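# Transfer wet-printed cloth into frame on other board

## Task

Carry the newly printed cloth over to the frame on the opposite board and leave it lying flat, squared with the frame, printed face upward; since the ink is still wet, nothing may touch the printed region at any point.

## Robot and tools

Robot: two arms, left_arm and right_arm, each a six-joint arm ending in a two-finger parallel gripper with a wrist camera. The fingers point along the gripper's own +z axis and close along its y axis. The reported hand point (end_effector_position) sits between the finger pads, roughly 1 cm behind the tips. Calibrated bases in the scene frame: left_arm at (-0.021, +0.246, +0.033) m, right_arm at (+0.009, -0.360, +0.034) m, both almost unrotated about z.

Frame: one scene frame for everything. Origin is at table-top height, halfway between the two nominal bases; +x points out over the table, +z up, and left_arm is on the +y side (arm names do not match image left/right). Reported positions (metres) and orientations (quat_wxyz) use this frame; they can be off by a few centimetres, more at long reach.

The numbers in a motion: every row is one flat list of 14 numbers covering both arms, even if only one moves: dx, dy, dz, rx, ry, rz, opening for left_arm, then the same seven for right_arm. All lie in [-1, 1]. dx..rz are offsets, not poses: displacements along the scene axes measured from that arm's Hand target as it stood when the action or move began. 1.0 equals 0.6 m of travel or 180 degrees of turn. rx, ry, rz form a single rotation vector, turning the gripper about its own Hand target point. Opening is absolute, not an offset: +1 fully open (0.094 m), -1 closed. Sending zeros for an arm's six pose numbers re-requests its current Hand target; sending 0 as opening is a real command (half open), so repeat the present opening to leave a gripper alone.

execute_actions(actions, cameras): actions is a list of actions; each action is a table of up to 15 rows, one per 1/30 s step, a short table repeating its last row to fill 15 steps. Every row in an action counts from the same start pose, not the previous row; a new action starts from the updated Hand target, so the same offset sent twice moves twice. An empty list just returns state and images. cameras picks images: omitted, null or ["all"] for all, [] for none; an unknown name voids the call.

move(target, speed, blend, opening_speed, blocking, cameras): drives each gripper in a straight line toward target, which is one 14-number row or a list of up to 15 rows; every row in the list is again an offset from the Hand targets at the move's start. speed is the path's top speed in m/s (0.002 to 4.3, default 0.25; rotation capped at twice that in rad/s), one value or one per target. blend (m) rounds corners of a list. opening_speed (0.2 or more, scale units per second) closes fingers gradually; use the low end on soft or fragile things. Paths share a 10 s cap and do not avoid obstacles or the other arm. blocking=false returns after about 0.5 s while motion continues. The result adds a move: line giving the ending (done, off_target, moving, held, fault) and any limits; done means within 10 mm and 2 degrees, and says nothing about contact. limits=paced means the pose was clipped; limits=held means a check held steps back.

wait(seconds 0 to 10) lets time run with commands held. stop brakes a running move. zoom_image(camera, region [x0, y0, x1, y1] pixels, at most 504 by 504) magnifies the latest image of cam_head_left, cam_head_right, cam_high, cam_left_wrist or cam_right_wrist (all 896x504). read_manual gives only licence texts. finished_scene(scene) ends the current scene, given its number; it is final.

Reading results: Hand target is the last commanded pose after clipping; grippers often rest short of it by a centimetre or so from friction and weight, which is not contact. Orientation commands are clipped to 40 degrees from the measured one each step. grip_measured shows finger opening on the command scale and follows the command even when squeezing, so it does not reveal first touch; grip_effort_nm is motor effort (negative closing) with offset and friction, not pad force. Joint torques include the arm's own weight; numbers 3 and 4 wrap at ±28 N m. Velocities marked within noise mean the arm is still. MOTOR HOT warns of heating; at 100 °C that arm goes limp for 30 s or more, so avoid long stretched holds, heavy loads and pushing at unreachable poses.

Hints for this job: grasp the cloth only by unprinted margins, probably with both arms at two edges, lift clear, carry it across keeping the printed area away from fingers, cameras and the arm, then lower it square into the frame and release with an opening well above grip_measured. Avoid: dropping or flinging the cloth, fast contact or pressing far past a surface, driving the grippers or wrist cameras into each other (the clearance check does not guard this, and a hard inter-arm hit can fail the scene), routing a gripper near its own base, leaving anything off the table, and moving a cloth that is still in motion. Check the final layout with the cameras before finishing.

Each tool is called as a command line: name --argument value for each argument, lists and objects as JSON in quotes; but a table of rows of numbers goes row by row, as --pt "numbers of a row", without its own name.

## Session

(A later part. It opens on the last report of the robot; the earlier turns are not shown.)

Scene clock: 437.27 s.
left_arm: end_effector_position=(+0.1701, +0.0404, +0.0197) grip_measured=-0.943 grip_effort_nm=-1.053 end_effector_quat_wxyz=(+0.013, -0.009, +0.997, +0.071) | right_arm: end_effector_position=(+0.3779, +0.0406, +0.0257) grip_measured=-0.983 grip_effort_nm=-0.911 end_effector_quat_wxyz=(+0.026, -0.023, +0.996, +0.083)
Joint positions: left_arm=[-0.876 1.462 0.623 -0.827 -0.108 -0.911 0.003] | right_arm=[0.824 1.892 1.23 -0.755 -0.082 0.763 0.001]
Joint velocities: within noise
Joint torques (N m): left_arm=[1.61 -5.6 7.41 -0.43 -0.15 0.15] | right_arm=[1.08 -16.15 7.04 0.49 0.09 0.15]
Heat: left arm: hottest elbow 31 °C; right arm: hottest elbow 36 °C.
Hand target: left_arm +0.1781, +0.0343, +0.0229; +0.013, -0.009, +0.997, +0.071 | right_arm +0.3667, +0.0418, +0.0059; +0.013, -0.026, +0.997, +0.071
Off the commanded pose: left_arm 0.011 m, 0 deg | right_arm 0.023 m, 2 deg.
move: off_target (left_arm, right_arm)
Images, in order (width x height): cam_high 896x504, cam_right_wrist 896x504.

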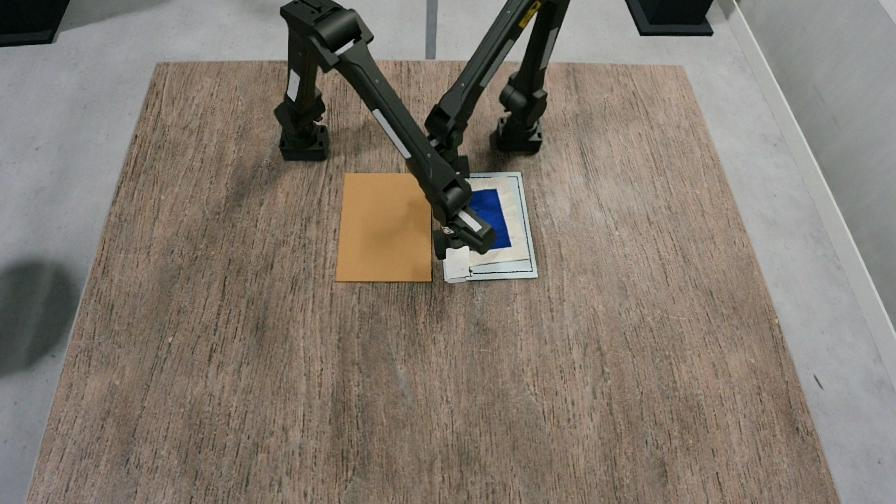

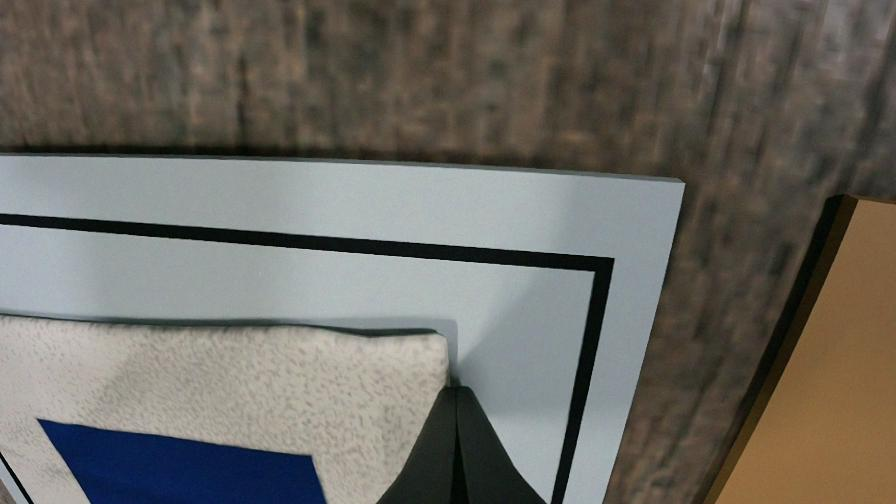

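move --target '[0, 0, 0, 0, 0, 0, -1, 0.01, 0, 0.085, 0, 0, 0, -1]' --speed 0.06 --cameras '["cam_right_wrist", "cam_high"]'

zoom_image --camera "cam_high" --region '[400, 160, 570, 300]'

Scene clock: 440.03 s.
left_arm: end_effector_position=(+0.1701, +0.0404, +0.0197) grip_measured=-0.943 grip_effort_nm=-1.053 end_effector_quat_wxyz=(+0.013, -0.009, +0.997, +0.071) | right_arm: end_effector_position=(+0.3625, +0.0246, +0.0375) grip_measured=-0.984 grip_effort_nm=-0.901 end_effector_quat_wxyz=(-0.002, -0.021, +0.998, +0.056)
Joint positions: left_arm=[-0.876 1.462 0.623 -0.827 -0.108 -0.911 0.003] | right_arm=[0.824 1.863 1.23 -0.862 -0.082 0.763 0.001]
Joint velocities: within noise
Joint torques (N m): left_arm=[1.9 -5.54 7.09 -0.59 -0.11 0.12] | right_arm=[0.26 -18.96 11.18 -0.27 0.01 0.08]
Heat: left arm: hottest elbow 31 °C; right arm: hottest elbow 36 °C.
Hand target: left_arm +0.1781, +0.0343, +0.0229; +0.013, -0.009, +0.997, +0.071 | right_arm +0.3727, +0.0417, +0.0568; +0.013, -0.026, +0.997, +0.071
Off the commanded pose: left_arm 0.011 m, 0 deg | right_arm 0.028 m, 3 deg.
move: off_target (left_arm, right_arm)
Images, in order (width x height): cam_high 896x504, cam_right_wrist 896x504.

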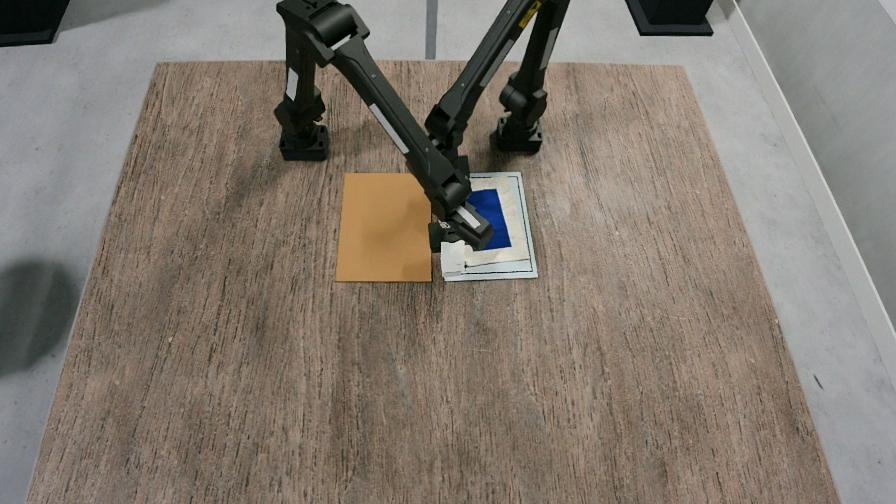

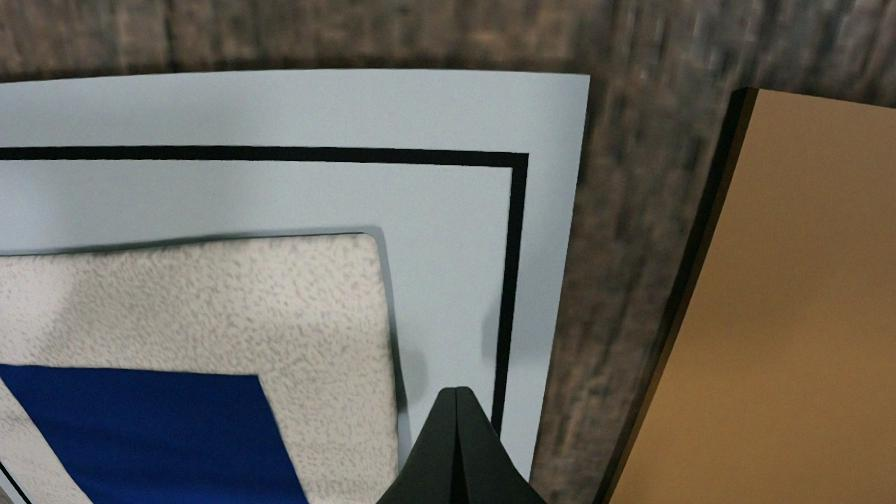

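Scaled by 2.965 from the camera's 896x504 image, which has a finer 1280x720 frame.

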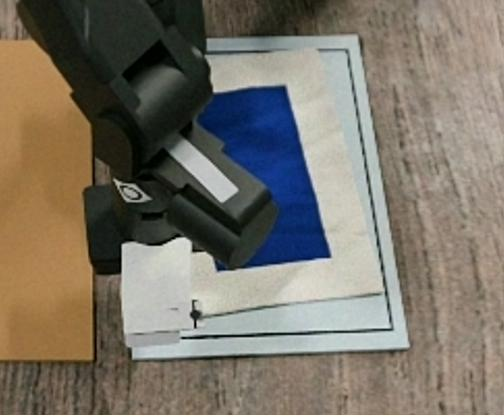

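move --pt "0 0 0 0 0 0 -1 -0.0167 0.0138 0.02 -0.014 0 0 -1" --pt "0 0 0 0 0 0 -1 -0.0167 0.0138 0.02 -0.014 0 0 -0.36" --pt "0 0 0 0 0 0 -1 -0.0167 0.0138 -0.045 -0.014 0 0 -0.36" --speed 0.06 --cameras '["cam_right_wrist"]'

Scene clock: 446.80 s.
left_arm: end_effector_position=(+0.1701, +0.0404, +0.0197) grip_measured=-0.943 grip_effort_nm=-1.057 end_effector_quat_wxyz=(+0.013, -0.009, +0.997, +0.071) | right_arm: end_effector_position=(+0.3630, +0.0405, +0.0369) grip_measured=-0.362 grip_effort_nm=0.071 end_effector_quat_wxyz=(+0.011, -0.024, +0.998, +0.049)
Joint positions: left_arm=[-0.876 1.462 0.623 -0.827 -0.108 -0.911 0.003] | right_arm=[0.854 1.885 1.263 -0.863 -0.051 0.786 0.03]
Joint velocities: within noise
Joint torques (N m): left_arm=[1.73 -5.83 7.49 -0.59 -0.11 0.15] | right_arm=[0.79 -16.73 8.77 0.51 0.15 0.13]
Heat: left arm: hottest elbow 31 °C; right arm: hottest elbow 37 °C.
Hand target: left_arm +0.1781, +0.0343, +0.0229; +0.013, -0.009, +0.997, +0.071 | right_arm +0.3626, +0.0500, +0.0298; +0.012, -0.027, +0.998, +0.049
Off the commanded pose: left_arm 0.011 m, 0 deg | right_arm 0.012 m, 0 deg.
move: off_target (left_arm, right_arm); target 2's new opening was sent with right_arm's hand 0.031 m and 3 deg from that target
Images, in order (width x height): cam_right_wrist 896x504.

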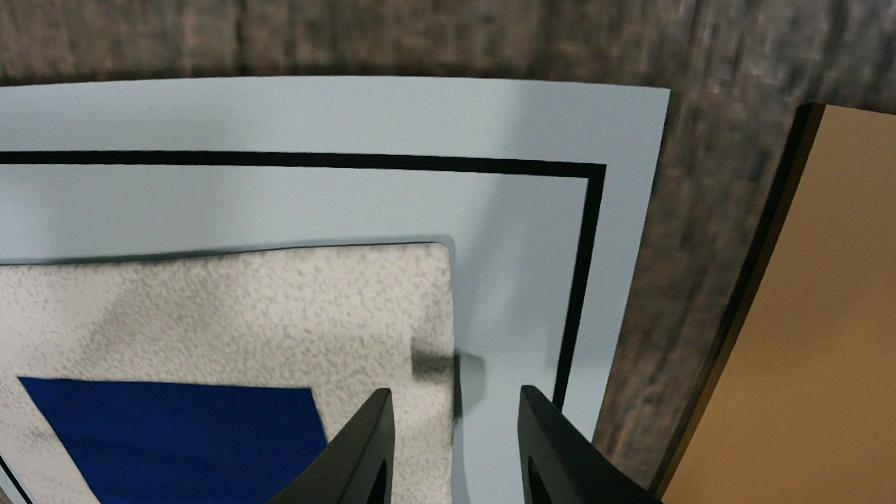

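move --pt "0 0 0 0 0 0 -1 0 0.004 -0.047 0 0 0 -0.36" --pt "0 0 0 0 0 0 -1 0 0.004 -0.047 0 0 0 -0.7" --speed 0.03 --opening_speed 0.25 --cameras '["cam_right_wrist"]'

Scene clock: 451.80 s.
left_arm: end_effector_position=(+0.1701, +0.0404, +0.0197) grip_measured=-0.943 grip_effort_nm=-1.053 end_effector_quat_wxyz=(+0.013, -0.009, +0.997, +0.071) | right_arm: end_effector_position=(+0.3700, +0.0521, +0.0252) grip_measured=-0.697 grip_effort_nm=-0.120 end_effector_quat_wxyz=(+0.025, -0.026, +0.997, +0.064)
Joint positions: left_arm=[-0.876 1.462 0.623 -0.827 -0.108 -0.911 0.003] | right_arm=[0.858 1.911 1.263 -0.795 -0.052 0.788 0.014]
Joint velocities: within noise
Joint torques (N m): left_arm=[1.55 -5.48 7.23 -0.4 -0.11 0.1] | right_arm=[0.97 -15.09 7.65 0.35 0.21 0.14]
Heat: left arm: hottest elbow 31 °C; right arm: hottest elbow 37 °C.
Hand target: left_arm +0.1781, +0.0343, +0.0229; +0.013, -0.009, +0.997, +0.071 | right_arm +0.3625, +0.0525, +0.0016; +0.012, -0.027, +0.998, +0.049
Off the commanded pose: left_arm 0.011 m, 0 deg | right_arm 0.025 m, 2 deg.
move: off_target (left_arm, right_arm); target 2's new opening was sent with right_arm's hand 0.025 m and 2 deg from that target
Images, in order (width x height): cam_right_wrist 896x504.

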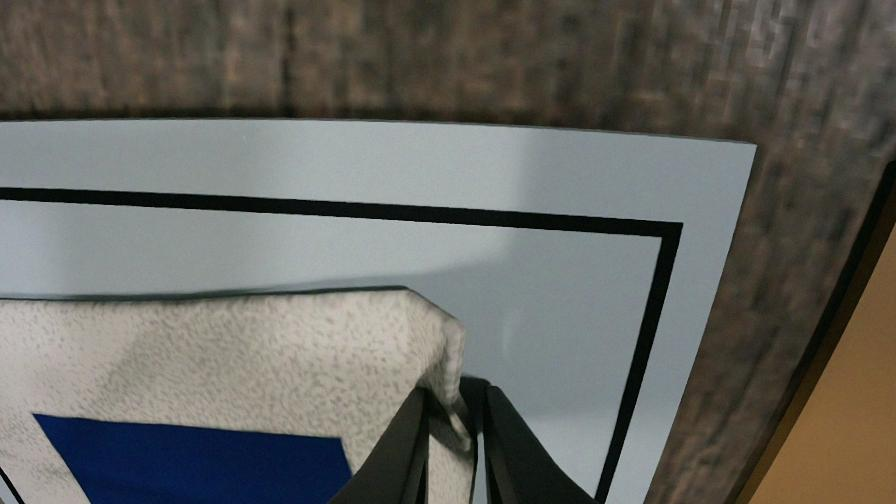

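Good buckle. Close.

move --target '[0, 0, 0, 0, 0, 0, -1, 0, 0, 0, 0, 0, 0, -1]' --speed 0.03 --opening_speed 0.25 --cameras '["cam_right_wrist", "cam_left_wrist"]'

zoom_image --camera "cam_right_wrist" --region '[300, 250, 650, 504]'

Scene clock: 453.60 s.
left_arm: end_effector_position=(+0.1701, +0.0404, +0.0197) grip_measured=-0.943 grip_effort_nm=-1.053 end_effector_quat_wxyz=(+0.013, -0.009, +0.997, +0.071) | right_arm: end_effector_position=(+0.3698, +0.0538, +0.0254) grip_measured=-0.930 grip_effort_nm=-1.033 end_effector_quat_wxyz=(+0.026, -0.027, +0.997, +0.067)
Joint positions: left_arm=[-0.876 1.462 0.623 -0.827 -0.108 -0.911 0.003] | right_arm=[0.86 1.911 1.263 -0.79 -0.054 0.788 0.003]
Joint velocities: within noise
Joint torques (N m): left_arm=[0.5 -5.48 7.32 -0.55 -0.13 0.06] | right_arm=[0.62 -14.97 7.61 0.32 0.3 0.14]
Heat: left arm: hottest elbow 31 °C; right arm: hottest elbow 37 °C.
Hand target: left_arm +0.1781, +0.0343, +0.0229; +0.013, -0.009, +0.997, +0.071 | right_arm +0.3625, +0.0525, +0.0016; +0.012, -0.027, +0.998, +0.049
Off the commanded pose: left_arm 0.011 m, 0 deg | right_arm 0.025 m, 3 deg.
move: off_target (left_arm, right_arm)
Images, in order (width x height): cam_left_wrist 896x504, cam_right_wrist 896x504.

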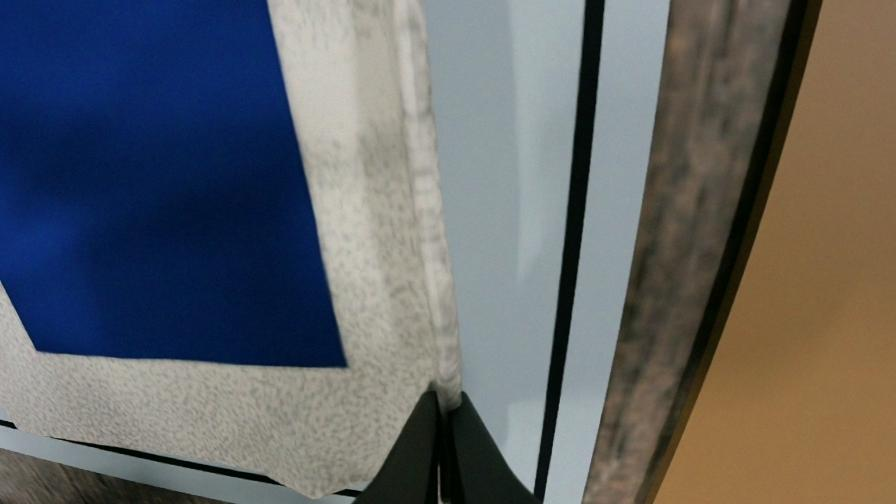

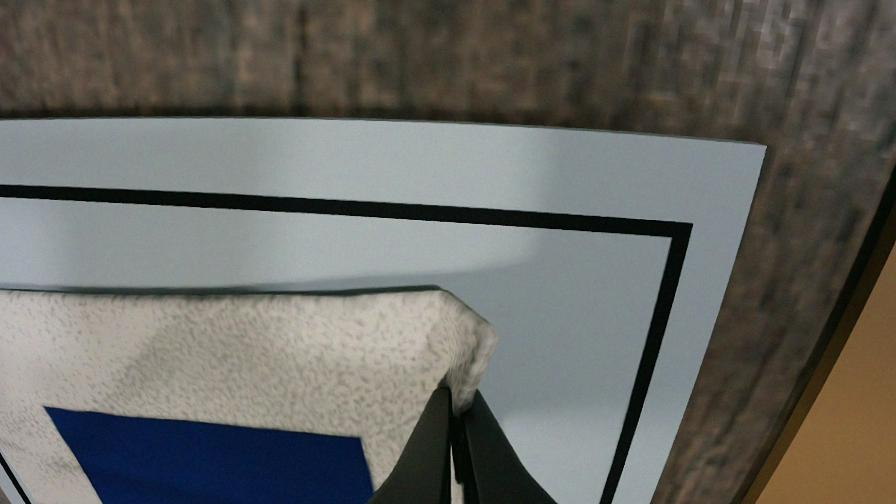

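Scaled by 1.440 from the camera's 896x504 image, which has a finer 1280x720 frame.

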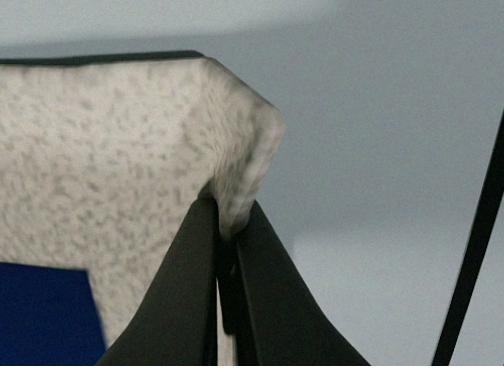

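move --target '[0.0167, 0, 0.004, 0, 0, 0, -1, 0.03, 0, 0.035, 0, 0, 0, -1]' --speed 0.025 --cameras '["cam_right_wrist", "cam_left_wrist", "cam_high"]'

zoom_image --camera "cam_high" --region '[400, 160, 570, 300]'

Scene clock: 457.23 s.
left_arm: end_effector_position=(+0.1794, +0.0401, +0.0220) grip_measured=-0.943 grip_effort_nm=-1.062 end_effector_quat_wxyz=(+0.012, -0.009, +0.997, +0.071) | right_arm: end_effector_position=(+0.3661, +0.0494, +0.0268) grip_measured=-0.931 grip_effort_nm=-1.048 end_effector_quat_wxyz=(+0.013, -0.030, +0.998, +0.052)
Joint positions: left_arm=[-0.852 1.47 0.642 -0.836 -0.109 -0.887 0.003] | right_arm=[0.86 1.915 1.279 -0.841 -0.053 0.78 0.003]
Joint velocities: within noise
Joint torques (N m): left_arm=[1.73 -5.6 7.39 -0.29 -0.18 0.11] | right_arm=[-1.49 -16.32 10.95 0.02 0.12 -0.03]
Heat: left arm: hottest elbow 31 °C; right arm: hottest elbow 37 °C.
Hand target: left_arm +0.1881, +0.0343, +0.0253; +0.013, -0.009, +0.997, +0.071 | right_arm +0.3805, +0.0525, +0.0225; +0.012, -0.027, +0.998, +0.049
Off the commanded pose: left_arm 0.011 m, 0 deg | right_arm 0.015 m, 0 deg.
move: off_target (left_arm, right_arm)
Images, in order (width x height): cam_high 896x504, cam_left_wrist 896x504, cam_right_wrist 896x504.

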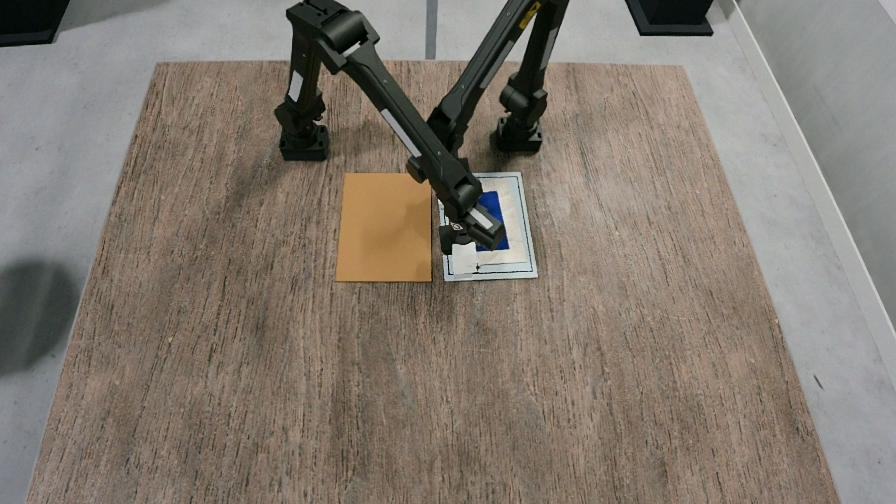

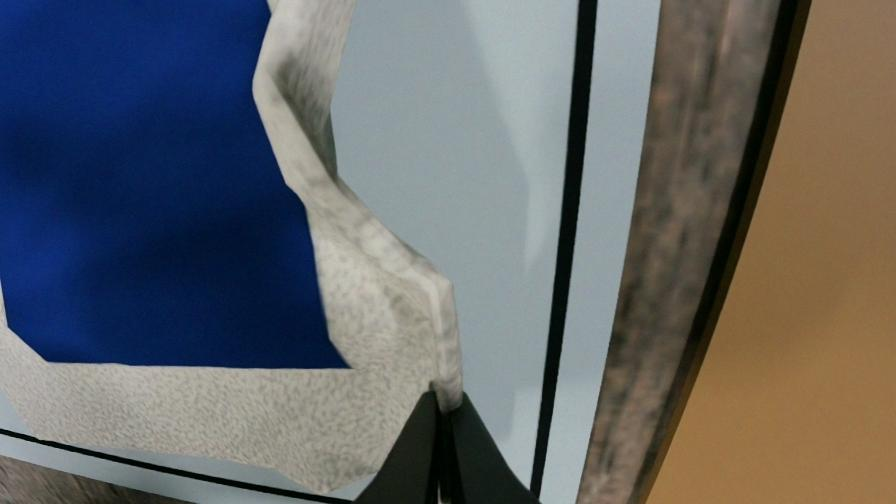

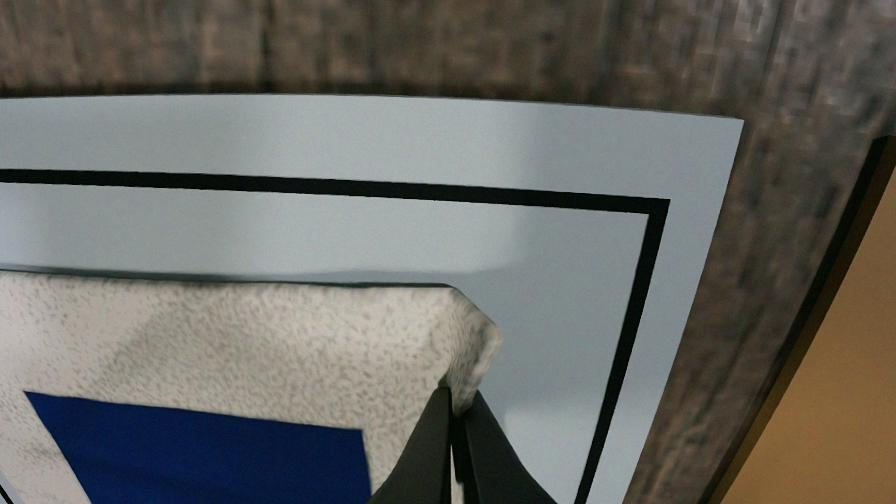

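Scaled by 2.965 from the camera's 896x504 image, which has a finer 1280x720 frame.

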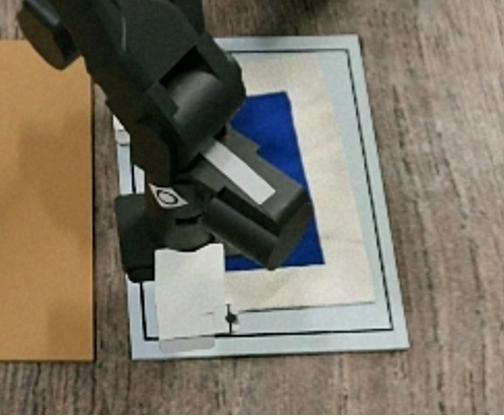

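move --target '[0, 0, 0, 0, 0, 0, -1, 0.03, -0.012, 0.008, 0, 0, 0, -1]' --speed 0.025 --cameras '["cam_right_wrist", "cam_left_wrist", "cam_high"]'

zoom_image --camera "cam_high" --region '[400, 160, 570, 300]'

Scene clock: 459.13 s.
left_arm: end_effector_position=(+0.1796, +0.0401, +0.0222) grip_measured=-0.943 grip_effort_nm=-1.053 end_effector_quat_wxyz=(+0.012, -0.009, +0.997, +0.071) | right_arm: end_effector_position=(+0.3807, +0.0402, +0.0274) grip_measured=-0.931 grip_effort_nm=-1.048 end_effector_quat_wxyz=(+0.009, -0.031, +0.998, +0.046)
Joint positions: left_arm=[-0.852 1.47 0.642 -0.836 -0.11 -0.886 0.003] | right_arm=[0.829 1.928 1.302 -0.866 -0.053 0.747 0.003]
Joint velocities: within noise
Joint torques (N m): left_arm=[1.61 -5.3 7.49 -0.27 -0.14 0.1] | right_arm=[-1.26 -16.5 11.51 -0.14 -0.01 0]
Heat: left arm: hottest elbow 31 °C; right arm: hottest elbow 37 °C.
Hand target: left_arm +0.1881, +0.0342, +0.0254; +0.012, -0.009, +0.997, +0.071 | right_arm +0.3985, +0.0453, +0.0274; +0.012, -0.027, +0.998, +0.049
Off the commanded pose: left_arm 0.011 m, 0 deg | right_arm 0.018 m, 1 deg.
move: off_target (left_arm, right_arm)
Images, in order (width x height): cam_high 896x504, cam_left_wrist 896x504, cam_right_wrist 896x504.

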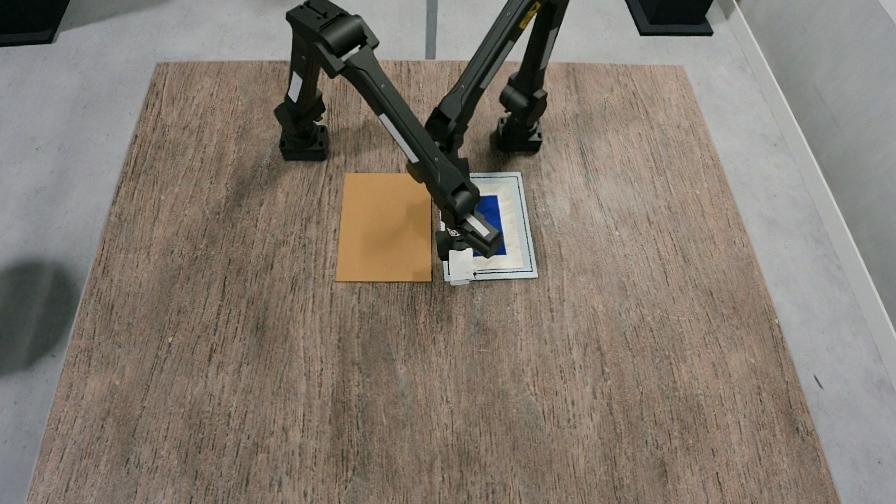

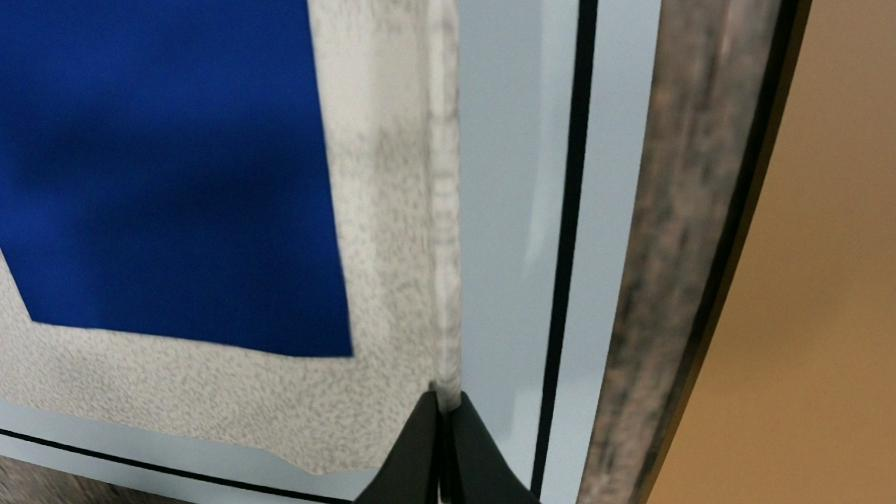

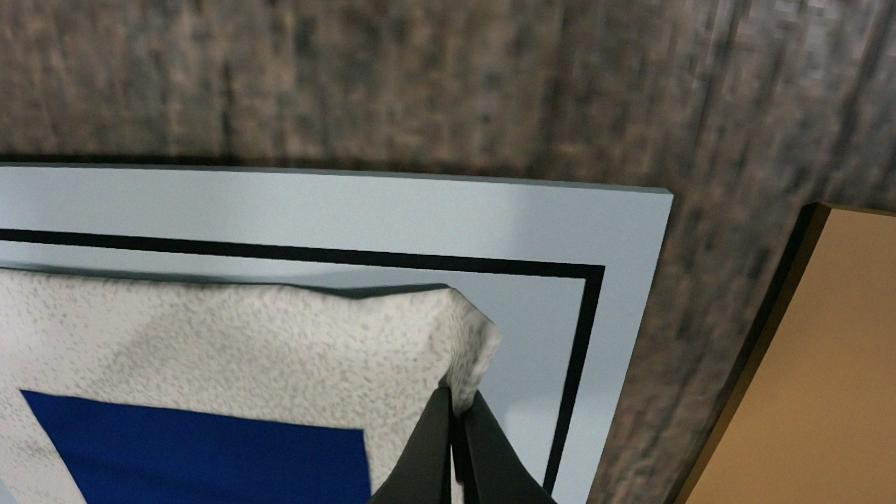

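Scaled by 2.965 from the camera's 896x504 image, which has a finer 1280x720 frame.

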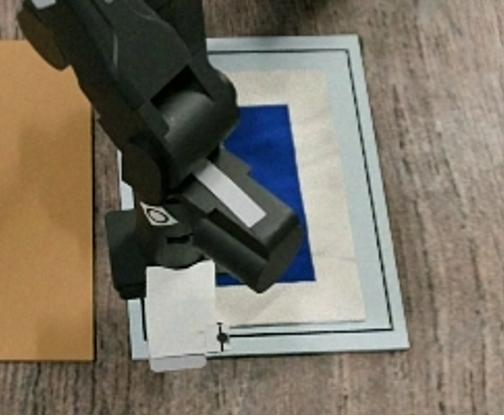

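move --target '[-0.015, 0.006, -0.004, 0, 0, 0, -1, -0.025, 0.006, -0.004, 0, 0, 0, -1]' --speed 0.025 --cameras '["cam_right_wrist", "cam_left_wrist"]'

zoom_image --camera "cam_right_wrist" --region '[300, 250, 650, 504]'

Scene clock: 461.63 s.
left_arm: end_effector_position=(+0.1796, +0.0402, +0.0222) grip_measured=-0.943 grip_effort_nm=-1.048 end_effector_quat_wxyz=(+0.012, -0.009, +0.997, +0.071) | right_arm: end_effector_position=(+0.3808, +0.0402, +0.0275) grip_measured=-0.931 grip_effort_nm=-1.048 end_effector_quat_wxyz=(+0.009, -0.027, +0.999, +0.046)
Joint positions: left_arm=[-0.852 1.47 0.642 -0.836 -0.11 -0.886 0.003] | right_arm=[0.829 1.928 1.302 -0.867 -0.053 0.754 0.003]
Joint velocities: within noise
Joint torques (N m): left_arm=[-0.09 -6.89 5.61 -0.09 -0.12 -0.06] | right_arm=[0.79 -17.85 9.28 0.43 0.1 0.13]
Heat: left arm: hottest elbow 31 °C; right arm: hottest elbow 37 °C.
Hand target: left_arm +0.1792, +0.0378, +0.0230; +0.013, -0.009, +0.997, +0.071 | right_arm +0.3836, +0.0490, +0.0251; +0.012, -0.027, +0.998, +0.049
Off the commanded pose: left_arm 0.003 m, 0 deg | right_arm 0.009 m, 0 deg.
move: done
Images, in order (width x height): cam_left_wrist 896x504, cam_right_wrist 896x504.

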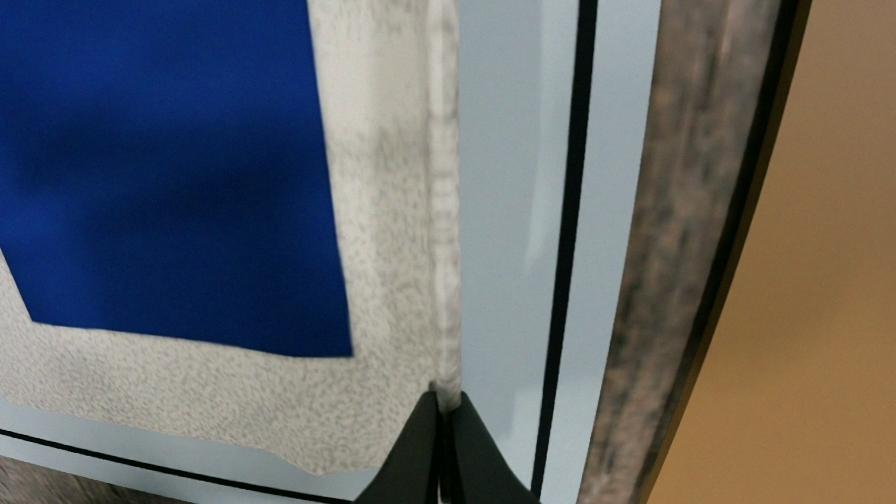

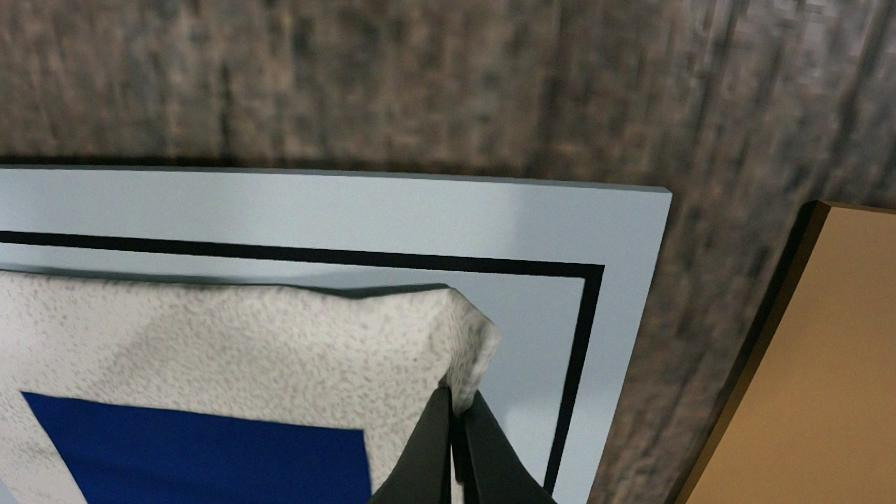

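Scaled by 1.440 from the camera's 896x504 image, which has a finer 1280x720 frame.

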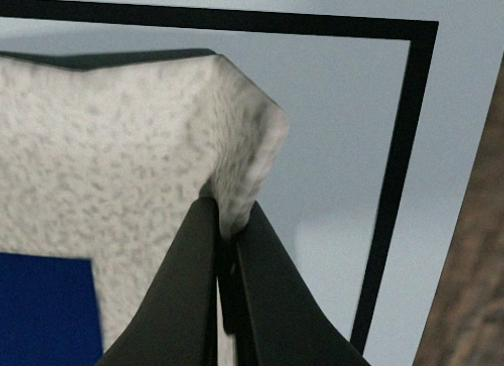

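move --target '[0, 0, 0, 0, 0, 0, -1, 0, 0, -0.005, 0, 0, 0, -0.74]' --speed 0.02 --opening_speed 0.2 --cameras '["cam_right_wrist"]'

zoom_image --camera "cam_right_wrist" --region '[300, 250, 650, 504]'

Scene clock: 464.97 s.
left_arm: end_effector_position=(+0.1796, +0.0402, +0.0222) grip_measured=-0.943 grip_effort_nm=-1.053 end_effector_quat_wxyz=(+0.012, -0.009, +0.997, +0.071) | right_arm: end_effector_position=(+0.3811, +0.0406, +0.0276) grip_measured=-0.743 grip_effort_nm=0.076 end_effector_quat_wxyz=(+0.010, -0.027, +0.998, +0.047)
Joint positions: left_arm=[-0.852 1.47 0.642 -0.836 -0.11 -0.886 0.003] | right_arm=[0.829 1.928 1.302 -0.865 -0.053 0.755 0.012]
Joint velocities: within noise
Joint torques (N m): left_arm=[-0.56 -6.3 5.52 -0.21 -0.06 -0.05] | right_arm=[0.38 -17.2 9.03 0.51 0.11 0.15]
Heat: left arm: hottest elbow 31 °C; right arm: hottest elbow 37 °C.
Hand target: left_arm +0.1792, +0.0378, +0.0230; +0.013, -0.009, +0.997, +0.071 | right_arm +0.3836, +0.0490, +0.0221; +0.012, -0.027, +0.998, +0.049
Off the commanded pose: left_arm 0.003 m, 0 deg | right_arm 0.010 m, 0 deg.
move: done
Images, in order (width x height): cam_right_wrist 896x504.

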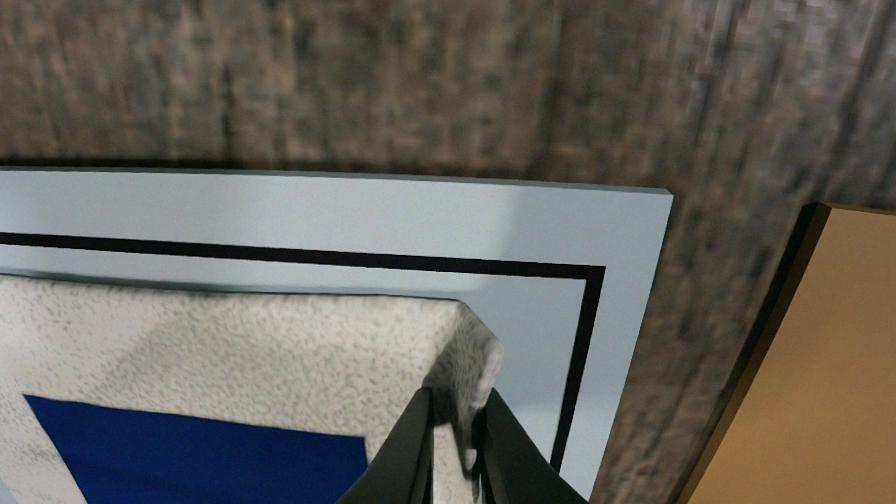

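Scaled by 1.440 from the camera's 896x504 image, which has a finer 1280x720 frame.

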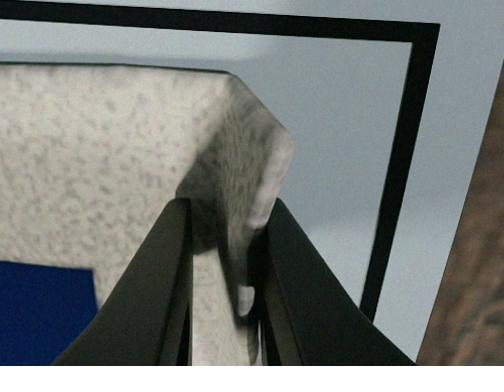

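move --pt "0 0 0 0 0 0 -1 0 -0.03 0.008 0 0 0 -0.74" --pt "0 0 0 0 0 0 -1 0 -0.038 0.1 0 0 0 -0.74" --speed 0.03 --cameras '["cam_right_wrist", "cam_left_wrist", "cam_high"]'

zoom_image --camera "cam_high" --region '[400, 160, 570, 300]'

Scene clock: 468.53 s.
left_arm: end_effector_position=(+0.1796, +0.0402, +0.0222) grip_measured=-0.943 grip_effort_nm=-1.053 end_effector_quat_wxyz=(+0.012, -0.009, +0.997, +0.071) | right_arm: end_effector_position=(+0.3704, +0.0253, +0.0670) grip_measured=-0.742 grip_effort_nm=0.071 end_effector_quat_wxyz=(+0.003, -0.031, +0.999, +0.039)
Joint positions: left_arm=[-0.852 1.47 0.642 -0.836 -0.11 -0.886 0.003] | right_arm=[0.823 1.841 1.292 -0.962 -0.053 0.741 0.012]
Joint velocities: within noise
Joint torques (N m): left_arm=[0.15 -5.77 5.46 0.03 -0.17 -0.08] | right_arm=[-1.44 -19.25 10.09 0.01 -0.01 -0.01]
Heat: left arm: hottest elbow 31 °C; right arm: hottest elbow 37 °C.
Hand target: left_arm +0.1792, +0.0378, +0.0230; +0.013, -0.009, +0.997, +0.071 | right_arm +0.3837, +0.0260, +0.0822; +0.012, -0.027, +0.998, +0.049
Off the commanded pose: left_arm 0.003 m, 0 deg | right_arm 0.020 m, 2 deg.
move: off_target (right_arm)
Images, in order (width x height): cam_high 896x504, cam_left_wrist 896x504, cam_right_wrist 896x504.

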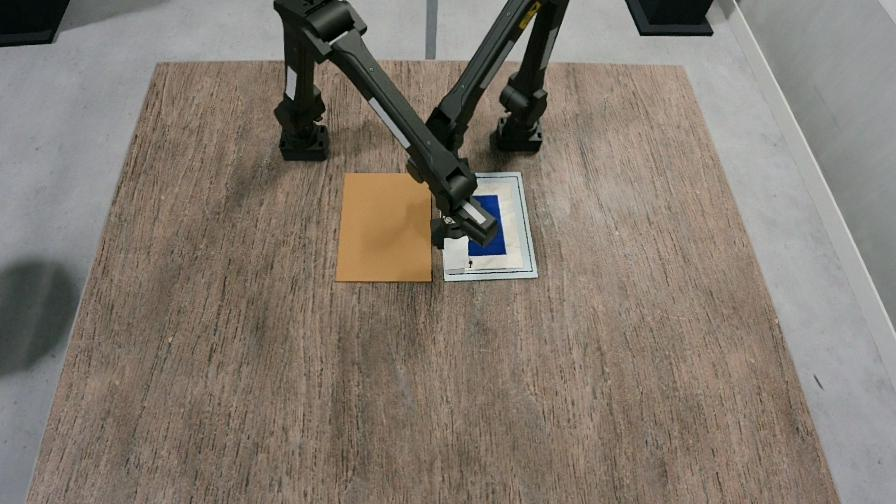

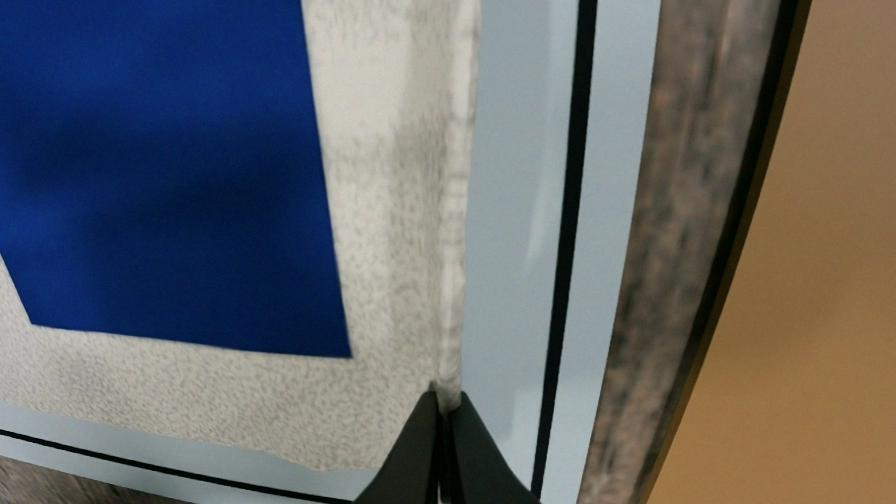

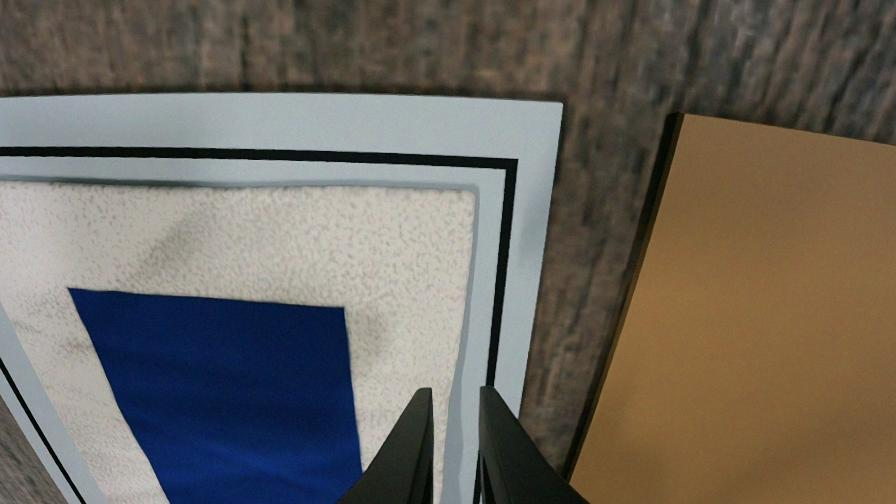

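Scaled by 2.965 from the camera's 896x504 image, which has a finer 1280x720 frame.

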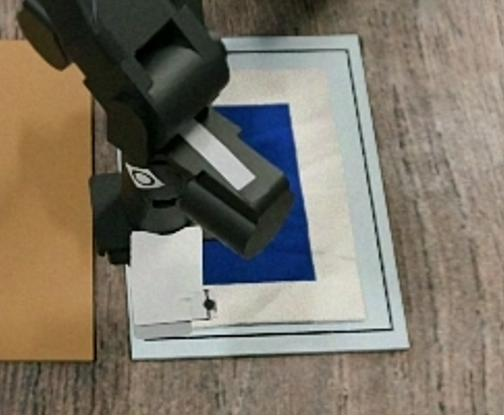

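move --target '[-0.0155, 0.008, 0, 0, 0, 0, -1, 0, -0.02, 0.1, 0, 0, 0, -0.74]' --speed 0.03 --cameras '["cam_right_wrist", "cam_left_wrist", "cam_high"]'

zoom_image --camera "cam_high" --region '[400, 160, 570, 300]'

Scene clock: 471.93 s.
left_arm: end_effector_position=(+0.1730, +0.0430, +0.0222) grip_measured=-0.943 grip_effort_nm=-1.057 end_effector_quat_wxyz=(+0.013, -0.008, +0.997, +0.071) | right_arm: end_effector_position=(+0.3642, +0.0069, +0.1179) grip_measured=-0.742 grip_effort_nm=0.066 end_effector_quat_wxyz=(-0.006, -0.031, +0.999, +0.031)
Joint positions: left_arm=[-0.863 1.455 0.625 -0.836 -0.11 -0.896 0.003] | right_arm=[0.807 1.752 1.315 -1.1 -0.053 0.725 0.012]
Joint velocities: within noise
Joint torques (N m): left_arm=[-0.56 -7.88 4.9 0.08 -0.08 -0.11] | right_arm=[-1.55 -18.14 12.67 -0.27 0.01 0]
Heat: left arm: hottest elbow 31 °C; right arm: hottest elbow 37 °C.
Hand target: left_arm +0.1697, +0.0428, +0.0228; +0.012, -0.009, +0.997, +0.071 | right_arm +0.3836, +0.0142, +0.1421; +0.012, -0.027, +0.998, +0.049
Off the commanded pose: left_arm 0.003 m, 0 deg | right_arm 0.032 m, 3 deg.
move: off_target (right_arm)
Images, in order (width x height): cam_high 896x504, cam_left_wrist 896x504, cam_right_wrist 896x504.

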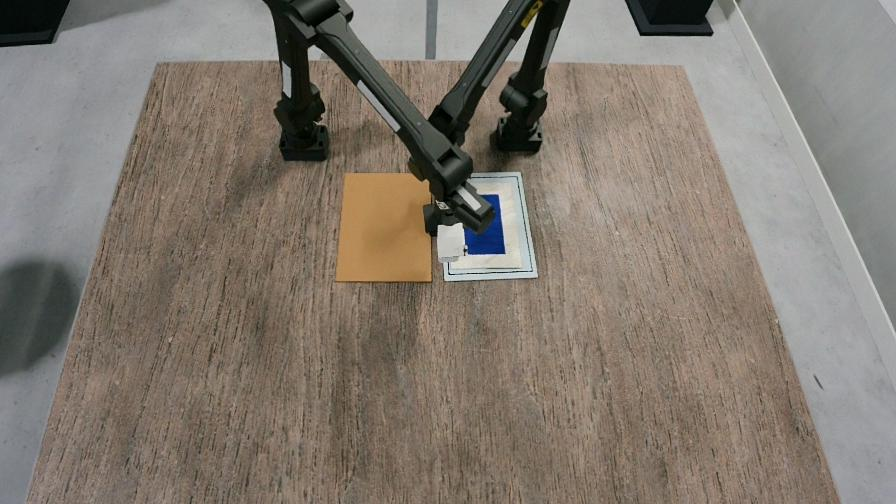

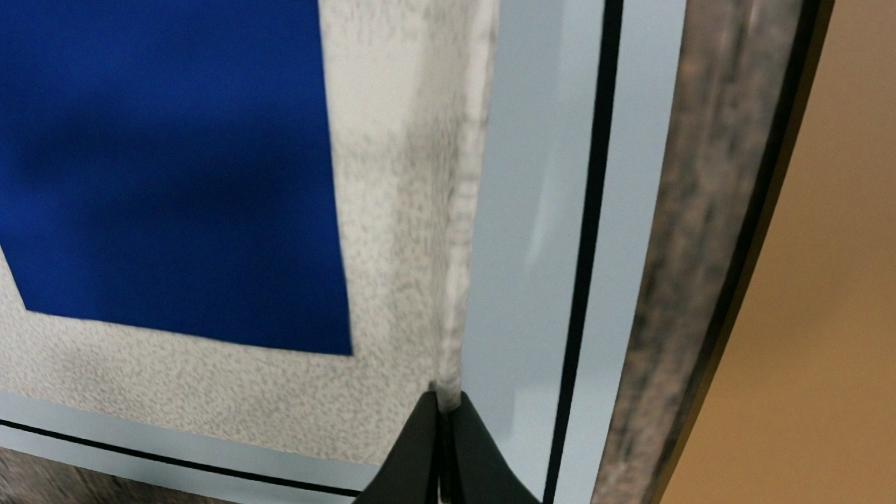

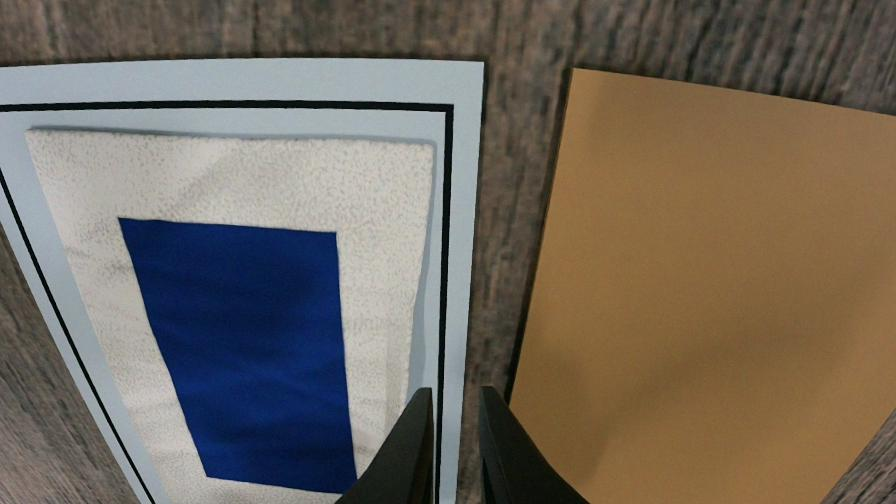

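Scaled by 2.965 from the camera's 896x504 image, which has a finer 1280x720 frame.

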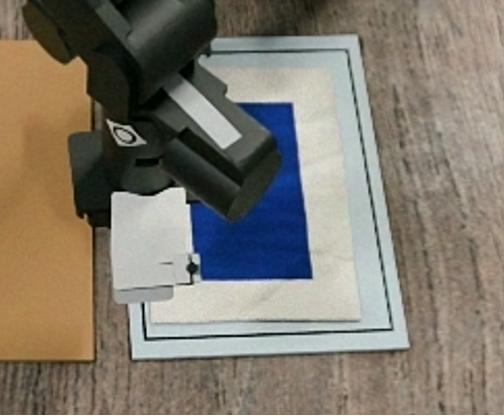

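move --target '[0.004, 0, -0.01, 0, 0, 0, -0.74, -0.1, -0.2, 0.15, 0, 0, 0, -0.74]' --speed 0.08 --opening_speed 0.2 --cameras '["cam_left_wrist"]'

Scene clock: 476.60 s.
left_arm: end_effector_position=(+0.1739, +0.0419, +0.0222) grip_measured=-0.742 grip_effort_nm=0.076 end_effector_quat_wxyz=(+0.015, -0.009, +0.997, +0.069) | right_arm: end_effector_position=(+0.3249, -0.0968, +0.2339) grip_measured=-0.742 grip_effort_nm=0.071 end_effector_quat_wxyz=(+0.018, -0.031, +0.998, +0.053)
Joint positions: left_arm=[-0.863 1.454 0.625 -0.83 -0.11 -0.896 0.012] | right_arm=[0.692 1.372 1.184 -1.291 -0.064 0.611 0.012]
Joint velocities: within noise
Joint torques (N m): left_arm=[-0.15 -5.42 5 0.76 -0.08 -0.02] | right_arm=[-1.38 -12.1 8.42 -0.05 -0.01 -0.06]
Heat: left arm: hottest elbow 31 °C; right arm: hottest elbow 37 °C.
Hand target: left_arm +0.1722, +0.0427, +0.0169; +0.013, -0.009, +0.997, +0.071 | right_arm +0.3237, -0.1060, +0.2322; +0.012, -0.027, +0.998, +0.049
Off the commanded pose: left_arm 0.006 m, 0 deg | right_arm 0.009 m, 1 deg.
move: done
Images, in order (width x height): cam_left_wrist 896x504.

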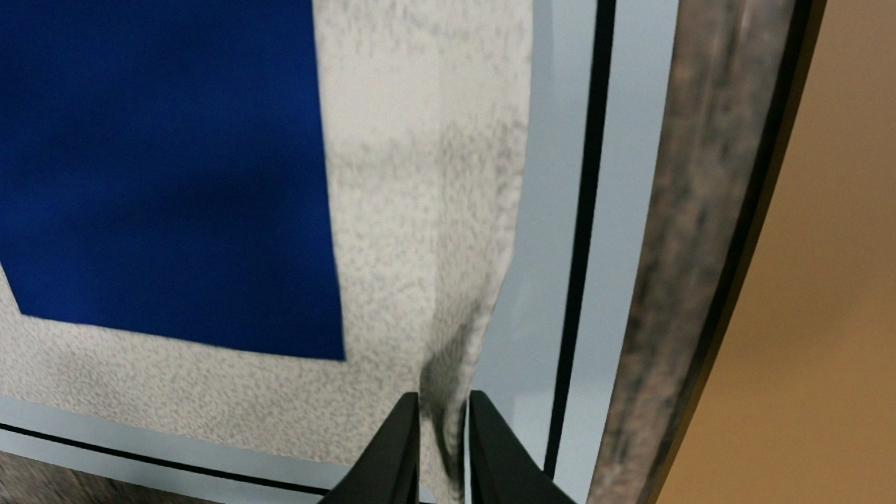

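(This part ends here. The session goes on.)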